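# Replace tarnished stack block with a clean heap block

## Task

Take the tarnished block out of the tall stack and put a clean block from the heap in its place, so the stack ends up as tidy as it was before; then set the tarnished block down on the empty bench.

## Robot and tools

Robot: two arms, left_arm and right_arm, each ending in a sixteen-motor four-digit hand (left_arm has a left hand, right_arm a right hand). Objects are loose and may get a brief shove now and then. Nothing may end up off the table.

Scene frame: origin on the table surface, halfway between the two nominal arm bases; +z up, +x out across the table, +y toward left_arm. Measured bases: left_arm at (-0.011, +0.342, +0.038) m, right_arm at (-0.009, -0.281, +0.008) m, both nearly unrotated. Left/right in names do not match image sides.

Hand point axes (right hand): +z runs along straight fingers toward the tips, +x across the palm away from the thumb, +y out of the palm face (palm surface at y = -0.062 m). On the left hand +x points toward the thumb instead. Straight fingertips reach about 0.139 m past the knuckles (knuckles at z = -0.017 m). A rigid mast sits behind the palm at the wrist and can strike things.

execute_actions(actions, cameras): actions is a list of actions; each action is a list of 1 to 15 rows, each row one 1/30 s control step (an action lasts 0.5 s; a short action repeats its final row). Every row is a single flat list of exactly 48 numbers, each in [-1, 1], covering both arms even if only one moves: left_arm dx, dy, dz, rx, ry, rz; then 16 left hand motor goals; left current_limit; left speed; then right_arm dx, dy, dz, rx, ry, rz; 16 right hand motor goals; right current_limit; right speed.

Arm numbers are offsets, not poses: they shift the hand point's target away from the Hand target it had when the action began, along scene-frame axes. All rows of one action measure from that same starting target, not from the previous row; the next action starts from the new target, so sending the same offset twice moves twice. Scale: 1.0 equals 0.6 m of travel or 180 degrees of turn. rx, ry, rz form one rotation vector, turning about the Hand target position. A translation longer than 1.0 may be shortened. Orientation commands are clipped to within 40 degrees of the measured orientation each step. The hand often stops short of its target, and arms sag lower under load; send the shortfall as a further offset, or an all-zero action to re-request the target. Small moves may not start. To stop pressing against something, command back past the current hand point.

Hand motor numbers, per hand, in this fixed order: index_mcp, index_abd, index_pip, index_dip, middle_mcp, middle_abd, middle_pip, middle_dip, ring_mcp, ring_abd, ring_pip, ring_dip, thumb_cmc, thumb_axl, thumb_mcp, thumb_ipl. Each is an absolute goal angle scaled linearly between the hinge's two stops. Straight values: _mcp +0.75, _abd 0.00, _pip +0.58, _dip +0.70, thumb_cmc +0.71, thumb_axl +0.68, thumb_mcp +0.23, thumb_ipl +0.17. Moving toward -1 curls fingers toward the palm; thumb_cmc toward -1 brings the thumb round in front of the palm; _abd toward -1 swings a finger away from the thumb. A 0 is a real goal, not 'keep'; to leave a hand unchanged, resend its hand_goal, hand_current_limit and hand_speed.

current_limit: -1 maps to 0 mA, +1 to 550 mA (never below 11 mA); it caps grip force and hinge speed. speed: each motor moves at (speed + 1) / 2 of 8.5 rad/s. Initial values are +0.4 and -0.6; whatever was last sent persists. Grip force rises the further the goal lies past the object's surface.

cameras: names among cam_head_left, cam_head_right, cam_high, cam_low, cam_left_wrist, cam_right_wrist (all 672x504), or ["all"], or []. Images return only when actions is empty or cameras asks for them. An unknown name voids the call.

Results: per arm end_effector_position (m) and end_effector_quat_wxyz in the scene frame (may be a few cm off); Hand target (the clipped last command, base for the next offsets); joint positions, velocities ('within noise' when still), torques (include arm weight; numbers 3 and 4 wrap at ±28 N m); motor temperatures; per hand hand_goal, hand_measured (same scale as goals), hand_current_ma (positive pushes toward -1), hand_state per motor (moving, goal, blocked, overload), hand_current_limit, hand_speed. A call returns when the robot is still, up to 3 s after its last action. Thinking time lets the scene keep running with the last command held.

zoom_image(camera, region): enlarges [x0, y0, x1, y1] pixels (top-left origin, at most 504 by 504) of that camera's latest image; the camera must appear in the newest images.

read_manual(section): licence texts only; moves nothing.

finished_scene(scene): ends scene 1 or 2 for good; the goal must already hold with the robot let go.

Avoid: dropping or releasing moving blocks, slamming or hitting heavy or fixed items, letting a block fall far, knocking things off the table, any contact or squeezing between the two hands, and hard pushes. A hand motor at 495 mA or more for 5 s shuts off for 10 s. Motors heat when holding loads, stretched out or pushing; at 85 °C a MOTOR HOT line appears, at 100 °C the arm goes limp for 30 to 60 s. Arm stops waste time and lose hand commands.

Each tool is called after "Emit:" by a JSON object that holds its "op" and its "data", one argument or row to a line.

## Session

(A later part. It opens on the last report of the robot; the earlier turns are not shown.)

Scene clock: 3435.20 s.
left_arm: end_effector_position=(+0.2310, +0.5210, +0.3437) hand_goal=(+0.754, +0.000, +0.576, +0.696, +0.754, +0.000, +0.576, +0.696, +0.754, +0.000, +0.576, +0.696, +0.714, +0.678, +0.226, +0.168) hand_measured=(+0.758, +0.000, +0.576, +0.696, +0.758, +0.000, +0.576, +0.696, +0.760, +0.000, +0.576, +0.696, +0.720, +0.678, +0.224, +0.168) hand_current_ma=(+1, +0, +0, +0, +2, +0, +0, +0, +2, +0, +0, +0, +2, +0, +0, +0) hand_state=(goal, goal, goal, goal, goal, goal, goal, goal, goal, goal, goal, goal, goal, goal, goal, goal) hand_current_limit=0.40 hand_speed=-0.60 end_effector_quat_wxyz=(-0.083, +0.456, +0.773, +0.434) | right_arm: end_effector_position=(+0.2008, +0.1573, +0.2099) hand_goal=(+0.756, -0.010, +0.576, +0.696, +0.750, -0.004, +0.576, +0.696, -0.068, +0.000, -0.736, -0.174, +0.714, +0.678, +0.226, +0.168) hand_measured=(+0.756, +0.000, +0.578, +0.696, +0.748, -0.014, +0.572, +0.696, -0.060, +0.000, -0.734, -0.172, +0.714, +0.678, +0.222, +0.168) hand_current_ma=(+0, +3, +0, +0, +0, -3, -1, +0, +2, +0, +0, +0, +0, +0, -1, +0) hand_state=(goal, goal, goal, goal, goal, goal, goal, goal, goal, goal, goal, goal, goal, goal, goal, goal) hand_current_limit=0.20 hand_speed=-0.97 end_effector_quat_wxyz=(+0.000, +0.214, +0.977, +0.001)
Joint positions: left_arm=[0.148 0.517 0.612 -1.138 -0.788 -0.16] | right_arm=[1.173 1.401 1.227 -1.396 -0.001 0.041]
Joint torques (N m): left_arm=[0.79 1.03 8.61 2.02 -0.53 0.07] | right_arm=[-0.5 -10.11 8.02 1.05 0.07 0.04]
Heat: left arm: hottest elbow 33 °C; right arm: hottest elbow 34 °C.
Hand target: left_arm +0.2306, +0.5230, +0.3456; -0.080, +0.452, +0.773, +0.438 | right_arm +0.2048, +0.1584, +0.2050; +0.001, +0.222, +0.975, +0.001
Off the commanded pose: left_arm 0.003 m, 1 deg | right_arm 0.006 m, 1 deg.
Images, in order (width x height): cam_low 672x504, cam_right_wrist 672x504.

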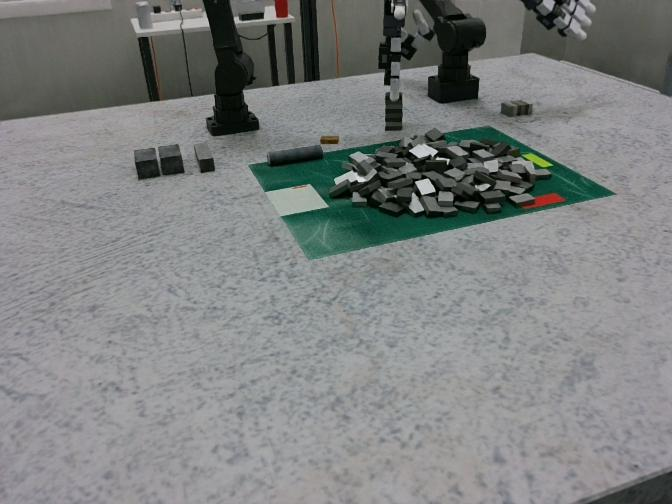

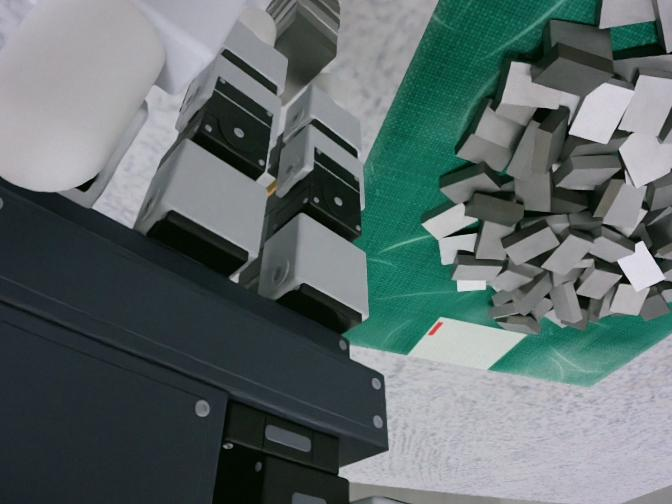

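Emit:
{"op": "execute_actions", "data": {
  "actions": [
    [[0,0,0,0,0,0,0.754,0,0.576,0.696,0.754,0,0.576,0.696,0.754,0,0.576,0.696,0.714,0.678,0.226,0.168,0.4,-0.6,0,0,0,0,0,0,0.756,0.02,0.576,0.696,0.750,-0.034,0.576,0.696,-0.068,0,-0.737,-0.174,0.714,0.678,0.226,0.168,0.2,-0.97]],
    [[0,0,0,0,0,0,0.754,0,0.576,0.696,0.754,0,0.576,0.696,0.754,0,0.576,0.696,0.714,0.678,0.226,0.168,0.4,-0.6,0,0,0,0,0,0,0.756,0.05,0.576,0.696,0.750,-0.06,0.576,0.696,-0.068,0,-0.737,-0.174,0.714,0.678,0.226,0.168,0.2,-0.97]]
  ],
  "cameras": ["cam_low","cam_right_wrist"]
}}

Emit:
{"op": "zoom_image", "data": {
  "camera": "cam_low",
  "region": [380, 82, 408, 112]
}}

Emit:
{"op": "zoom_image", "data": {
  "camera": "cam_right_wrist",
  "region": [260, 0, 350, 80]
}}

Scene clock: 3461.17 s.
left_arm: end_effector_position=(+0.2310, +0.5210, +0.3437) hand_goal=(+0.754, +0.000, +0.576, +0.696, +0.754, +0.000, +0.576, +0.696, +0.754, +0.000, +0.576, +0.696, +0.714, +0.678, +0.226, +0.168) hand_measured=(+0.758, +0.000, +0.576, +0.696, +0.758, +0.000, +0.576, +0.696, +0.760, +0.000, +0.576, +0.696, +0.720, +0.678, +0.224, +0.168) hand_current_ma=(+1, +0, +0, +0, +2, +0, +0, +0, +2, +0, +0, +0, +2, +0, +0, +0) hand_state=(goal, goal, goal, goal, goal, goal, goal, goal, goal, goal, goal, goal, goal, goal, goal, goal) hand_current_limit=0.40 hand_speed=-0.60 end_effector_quat_wxyz=(-0.083, +0.456, +0.773, +0.434) | right_arm: end_effector_position=(+0.2008, +0.1573, +0.2099) hand_goal=(+0.756, +0.050, +0.576, +0.696, +0.750, -0.060, +0.576, +0.696, -0.068, +0.000, -0.736, -0.174, +0.714, +0.678, +0.226, +0.168) hand_measured=(+0.756, +0.046, +0.578, +0.696, +0.748, -0.056, +0.572, +0.696, -0.060, +0.000, -0.734, -0.172, +0.714, +0.678, +0.222, +0.168) hand_current_ma=(+0, -1, +0, +0, +0, +1, -1, +0, +2, +0, +0, +0, +0, +0, -1, +0) hand_state=(goal, goal, goal, goal, goal, goal, goal, goal, goal, goal, goal, goal, goal, goal, goal, goal) hand_current_limit=0.20 hand_speed=-0.97 end_effector_quat_wxyz=(+0.000, +0.214, +0.977, +0.001)
Joint positions: left_arm=[0.148 0.517 0.612 -1.138 -0.788 -0.16] | right_arm=[1.173 1.401 1.227 -1.396 -0.001 0.041]
Joint torques (N m): left_arm=[0.79 1.03 8.61 2.02 -0.53 0.08] | right_arm=[-0.44 -10.05 8.02 1.05 0.07 0.04]
Heat: left arm: hottest elbow 33 °C; right arm: hottest elbow 34 °C.
Hand target: left_arm +0.2306, +0.5230, +0.3456; -0.080, +0.452, +0.773, +0.438 | right_arm +0.2048, +0.1584, +0.2050; +0.001, +0.222, +0.975, +0.001
Off the commanded pose: left_arm 0.003 m, 1 deg | right_arm 0.006 m, 1 deg.
Images, in order (width x height): cam_low 672x504, cam_right_wrist 672x504.

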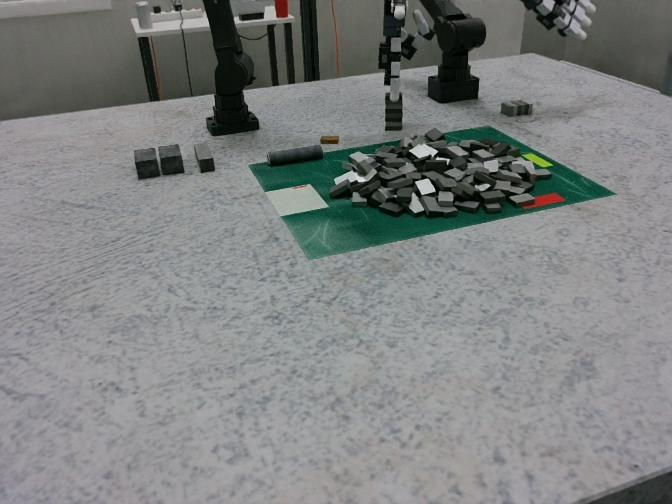

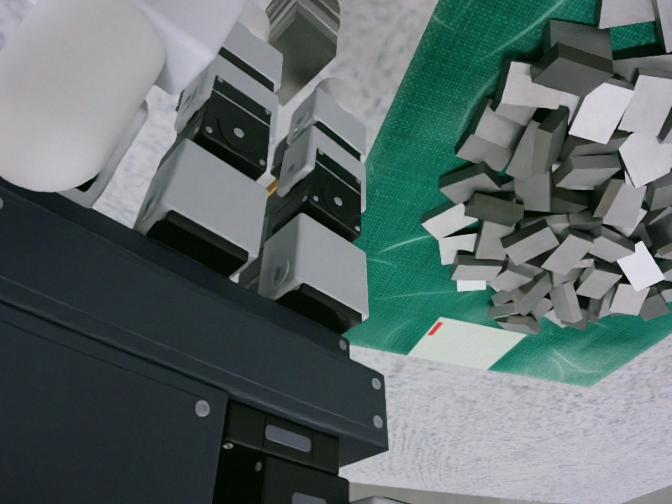

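Scaled by 16.800 from the camera's 672x504 image, which has a finer 960x720 frame.

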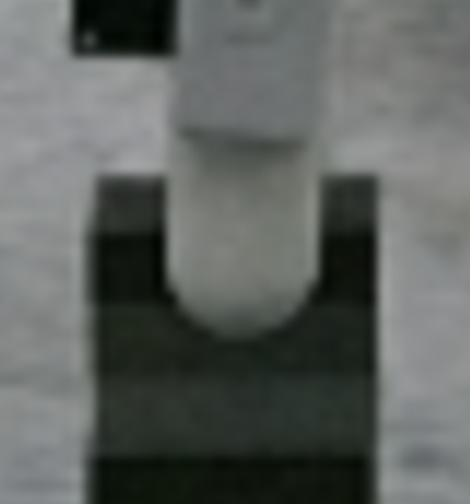

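Scaled by 5.600 from the camera's 672x504 image, which has a finer 960x720 frame.

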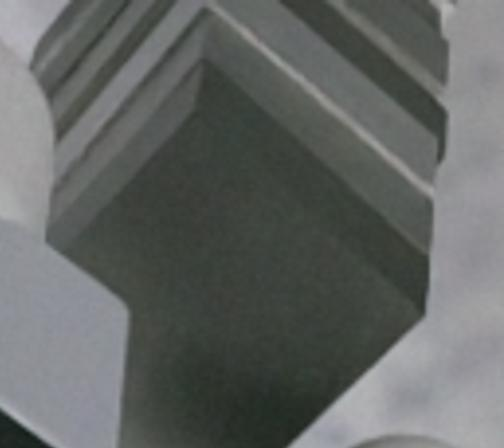

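Emit:
{"op": "execute_actions", "data": {
  "actions": [
    [[0,0,0,0,0,0,0.754,0,0.576,0.696,0.754,0,0.576,0.696,0.754,0,0.576,0.696,0.714,0.678,0.226,0.168,0.4,-0.6,0,0,0,0,0,0,0.756,0.13,0.576,0.696,0.750,-0.13,0.576,0.696,-0.068,0,-0.737,-0.174,0.714,0.678,0.226,0.168,0.2,-0.93]],
    [[0,0,0,0,0,0,0.754,0,0.576,0.696,0.754,0,0.576,0.696,0.754,0,0.576,0.696,0.714,0.678,0.226,0.168,0.4,-0.6,0.006,0.011,0.035,0.010,-0.0042,0,0.756,0.13,0.576,0.696,0.750,-0.13,0.576,0.696,-0.068,0,-0.737,-0.174,0.714,0.678,0.226,0.168,0.2,-0.93]],
    [[0,0,0,0,0,0,0.754,0,0.576,0.696,0.754,0,0.576,0.696,0.754,0,0.576,0.696,0.714,0.678,0.226,0.168,0.4,-0.6,0.006,0.011,0.042,0.010,-0.0042,0,0.756,0.13,0.576,0.696,0.750,-0.13,0.576,0.696,-0.068,0,-0.737,-0.174,0.714,0.678,0.226,0.168,0.2,-0.93]],
    [[0,0,0,0,0,0,0.754,0,0.576,0.696,0.754,0,0.576,0.696,0.754,0,0.576,0.696,0.714,0.678,0.226,0.168,0.4,-0.6,0,0,0.035,0,0,0,0.756,0.13,0.576,0.696,0.750,-0.13,0.576,0.696,-0.068,0,-0.737,-0.174,0.714,0.678,0.226,0.168,0.2,-0.93]]
  ],
  "cameras": ["cam_low","cam_high"]
}}

Emit:
{"op": "zoom_image", "data": {
  "camera": "cam_low",
  "region": [380, 82, 408, 132]
}}

Scene clock: 3480.17 s.
left_arm: end_effector_position=(+0.2310, +0.5210, +0.3437) hand_goal=(+0.754, +0.000, +0.576, +0.696, +0.754, +0.000, +0.576, +0.696, +0.754, +0.000, +0.576, +0.696, +0.714, +0.678, +0.226, +0.168) hand_measured=(+0.758, +0.000, +0.576, +0.696, +0.758, +0.000, +0.576, +0.696, +0.760, +0.000, +0.576, +0.696, +0.720, +0.678, +0.224, +0.168) hand_current_ma=(+1, +0, +0, +0, +2, +0, +0, +0, +2, +0, +0, +0, +2, +0, +0, +0) hand_state=(goal, goal, goal, goal, goal, goal, goal, goal, goal, goal, goal, goal, goal, goal, goal, goal) hand_current_limit=0.40 hand_speed=-0.60 end_effector_quat_wxyz=(-0.083, +0.456, +0.773, +0.434) | right_arm: end_effector_position=(+0.2025, +0.1613, +0.2393) hand_goal=(+0.756, +0.130, +0.576, +0.696, +0.750, -0.130, +0.576, +0.696, -0.068, +0.000, -0.736, -0.174, +0.714, +0.678, +0.226, +0.168) hand_measured=(+0.756, +0.126, +0.578, +0.696, +0.748, -0.126, +0.574, +0.696, -0.060, +0.000, -0.734, -0.172, +0.714, +0.678, +0.222, +0.168) hand_current_ma=(+0, -1, +0, +0, +0, +1, +0, +0, +2, +0, +0, +0, +0, +0, -1, +0) hand_state=(goal, goal, goal, goal, goal, goal, goal, goal, goal, goal, goal, goal, goal, goal, goal, goal) hand_current_limit=0.20 hand_speed=-0.93 end_effector_quat_wxyz=(+0.000, +0.214, +0.977, +0.005)
Joint positions: left_arm=[0.148 0.517 0.612 -1.138 -0.788 -0.16] | right_arm=[1.173 1.397 1.299 -1.464 -0.001 0.041]
Joint torques (N m): left_arm=[0.85 1.03 8.59 2 -0.53 0.07] | right_arm=[-0.79 -11.93 13.29 0.2 0.06 0]
Heat: left arm: hottest elbow 33 °C; right arm: hottest elbow 34 °C.
Hand target: left_arm +0.2306, +0.5230, +0.3456; -0.080, +0.452, +0.773, +0.438 | right_arm +0.2119, +0.1715, +0.2722; +0.007, +0.222, +0.974, +0.034
Off the commanded pose: left_arm 0.003 m, 1 deg | right_arm 0.036 m, 4 deg.
Images, in order (width x height): cam_high 672x504, cam_low 672x504.

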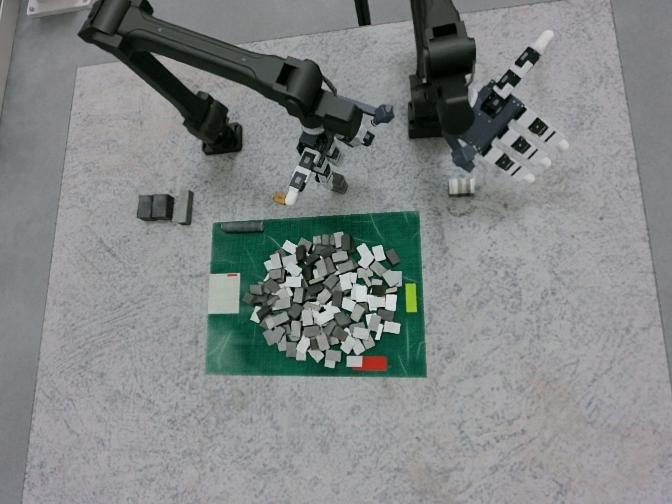

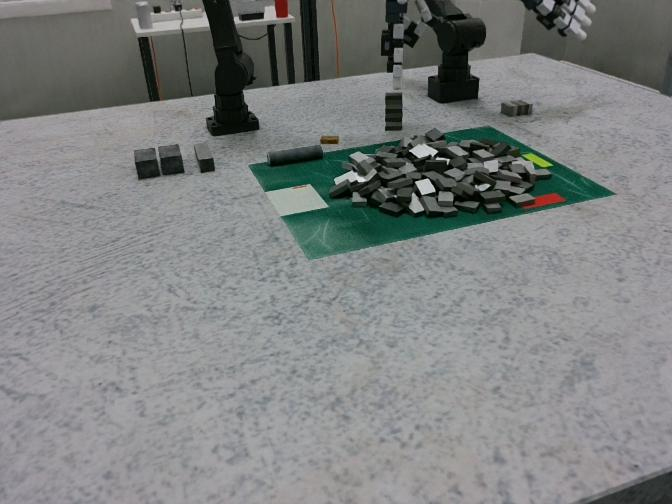

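Scaled by 10.080 from the camera's 672x504 image, which has a finer 960x720 frame.

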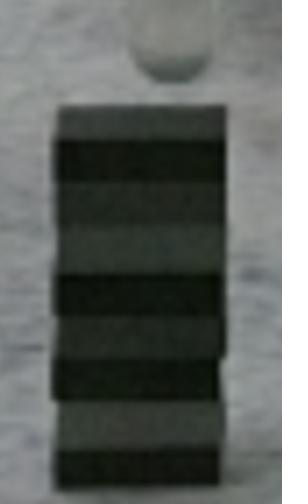

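Emit:
{"op": "execute_actions", "data": {
  "actions": [
    [[0,0,0,0,0,0,0.754,0,0.576,0.696,0.754,0,0.576,0.696,0.754,0,0.576,0.696,0.714,0.678,0.226,0.168,0.4,-0.6,0,0,0.1,0,0,0,0.756,0.13,0.576,0.696,0.750,-0.13,0.576,0.696,-0.068,0,-0.737,-0.174,0.714,0.678,0.226,0.168,0.2,-0.93]],
    [[0,0,0,0,0,0,0.754,0,0.576,0.696,0.754,0,0.576,0.696,0.754,0,0.576,0.696,0.714,0.678,0.226,0.168,0.4,-0.6,0,-0.2,0,0,0,0,0.756,0.1,0.576,0.696,0.750,-0.1,0.576,0.696,-0.068,0,-0.737,-0.174,0.714,0.678,0.226,0.168,0.2,-0.93]],
    [[0,0,0,0,0,0,0.754,0,0.576,0.696,0.754,0,0.576,0.696,0.754,0,0.576,0.696,0.714,0.678,0.226,0.168,0.4,-0.6,0.1,-0.4,0.05,0,0,0,0.756,0.1,0.576,0.696,0.750,-0.1,0.576,0.696,-0.068,0,-0.737,-0.174,0.714,0.678,0.226,0.168,0.2,-0.93]]
  ],
  "cameras": ["cam_low","cam_high","cam_head_left"]
}}

Emit:
{"op": "zoom_image", "data": {
  "camera": "cam_low",
  "region": [360, 82, 420, 142]
}}

Emit:
{"op": "zoom_image", "data": {
  "camera": "cam_high",
  "region": [260, 160, 360, 220]
}}

Scene clock: 3496.43 s.
left_arm: end_effector_position=(+0.2310, +0.5210, +0.3437) hand_goal=(+0.754, +0.000, +0.576, +0.696, +0.754, +0.000, +0.576, +0.696, +0.754, +0.000, +0.576, +0.696, +0.714, +0.678, +0.226, +0.168) hand_measured=(+0.758, +0.000, +0.576, +0.696, +0.758, +0.000, +0.576, +0.696, +0.760, +0.000, +0.576, +0.696, +0.720, +0.678, +0.224, +0.168) hand_current_ma=(+1, +0, +0, +0, +2, +0, +0, +0, +2, +0, +0, +0, +2, +0, +0, +0) hand_state=(goal, goal, goal, goal, goal, goal, goal, goal, goal, goal, goal, goal, goal, goal, goal, goal) hand_current_limit=0.40 hand_speed=-0.60 end_effector_quat_wxyz=(-0.083, +0.456, +0.773, +0.434) | right_arm: end_effector_position=(+0.2701, -0.1902, +0.3525) hand_goal=(+0.756, +0.100, +0.576, +0.696, +0.750, -0.100, +0.576, +0.696, -0.068, +0.000, -0.736, -0.174, +0.714, +0.678, +0.226, +0.168) hand_measured=(+0.756, +0.100, +0.576, +0.696, +0.750, -0.102, +0.574, +0.696, -0.060, +0.000, -0.734, -0.172, +0.716, +0.678, +0.222, +0.168) hand_current_ma=(+0, +0, +0, +0, +0, +0, +0, +0, +3, +0, +0, +0, +0, +0, -1, +0) hand_state=(goal, goal, goal, goal, goal, goal, goal, goal, goal, goal, goal, goal, goal, goal, goal, goal) hand_current_limit=0.20 hand_speed=-0.93 end_effector_quat_wxyz=(+0.084, +0.266, +0.958, +0.061)
Joint positions: left_arm=[0.148 0.517 0.612 -1.138 -0.788 -0.16] | right_arm=[0.093 0.801 1.122 -1.69 -0.052 -0.925]
Joint torques (N m): left_arm=[0.85 0.97 8.61 2.03 -0.53 0.08] | right_arm=[-0.79 -1.96 10.28 0.75 -0.3 -0.22]
Heat: left arm: hottest elbow 33 °C; right arm: hottest elbow 35 °C.
Hand target: left_arm +0.2306, +0.5230, +0.3456; -0.080, +0.452, +0.773, +0.438 | right_arm +0.2719, -0.1885, +0.3622; +0.007, +0.222, +0.974, +0.034
Off the commanded pose: left_arm 0.003 m, 1 deg | right_arm 0.010 m, 11 deg.
joint sent to its limit (right arm) — joint 4 (wrist pitch), lower limit. The joint targets are off in orientation, not in position.
Images, in order (width x height): cam_head_left 672x504, cam_high 672x504, cam_low 672x504.

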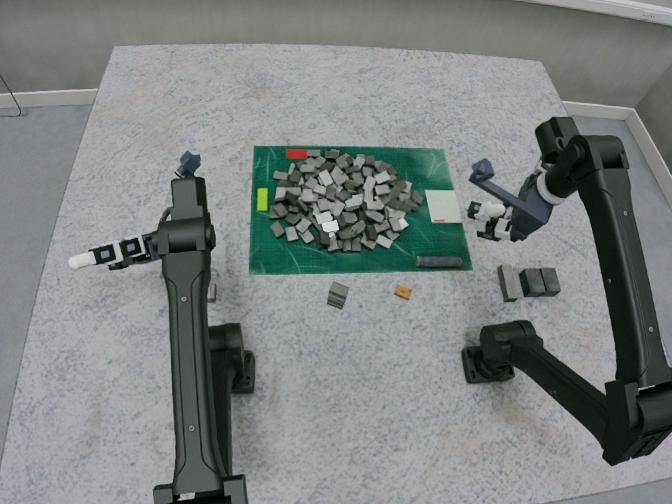

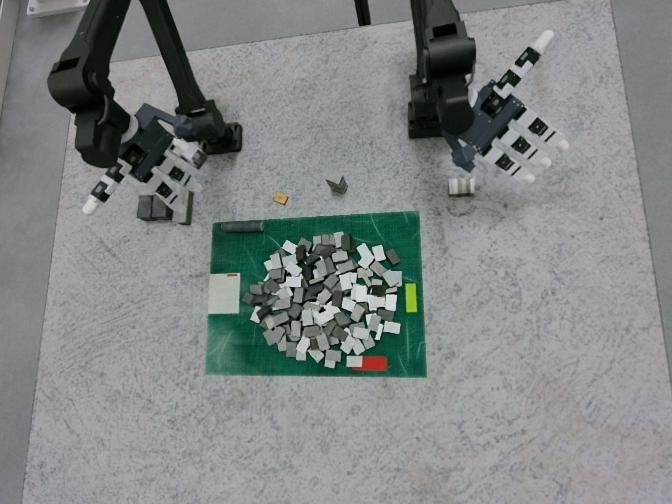

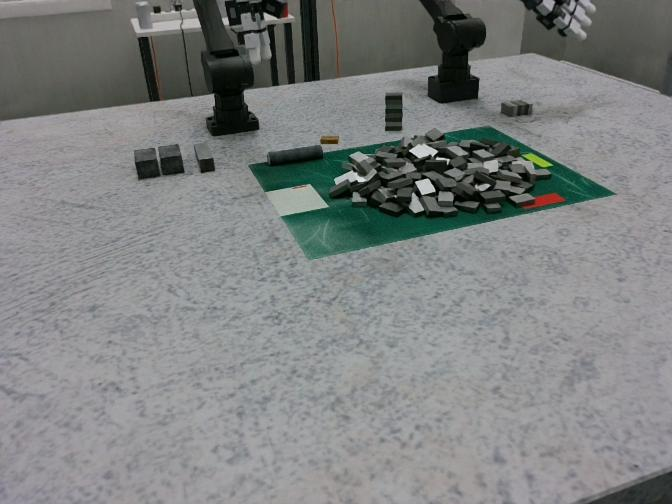

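Scaled by 8.400 from the camera's 672x504 image, which has a finer 960x720 frame.

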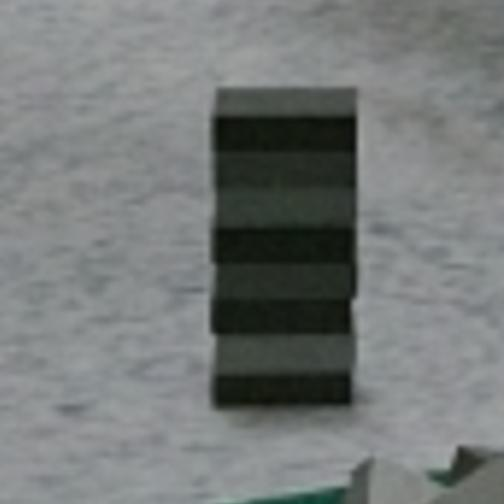

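Scaled by 5.040 from the camera's 672x504 image, which has a finer 960x720 frame.

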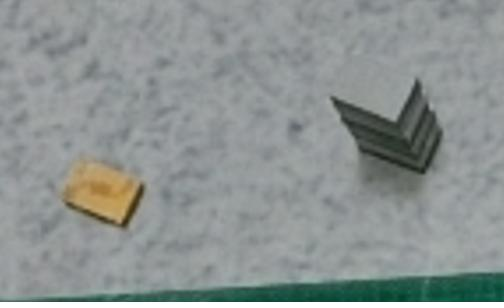

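Emit:
{"op": "finished_scene", "data": {
  "scene": 1
}}

The scene is finished: the task was done.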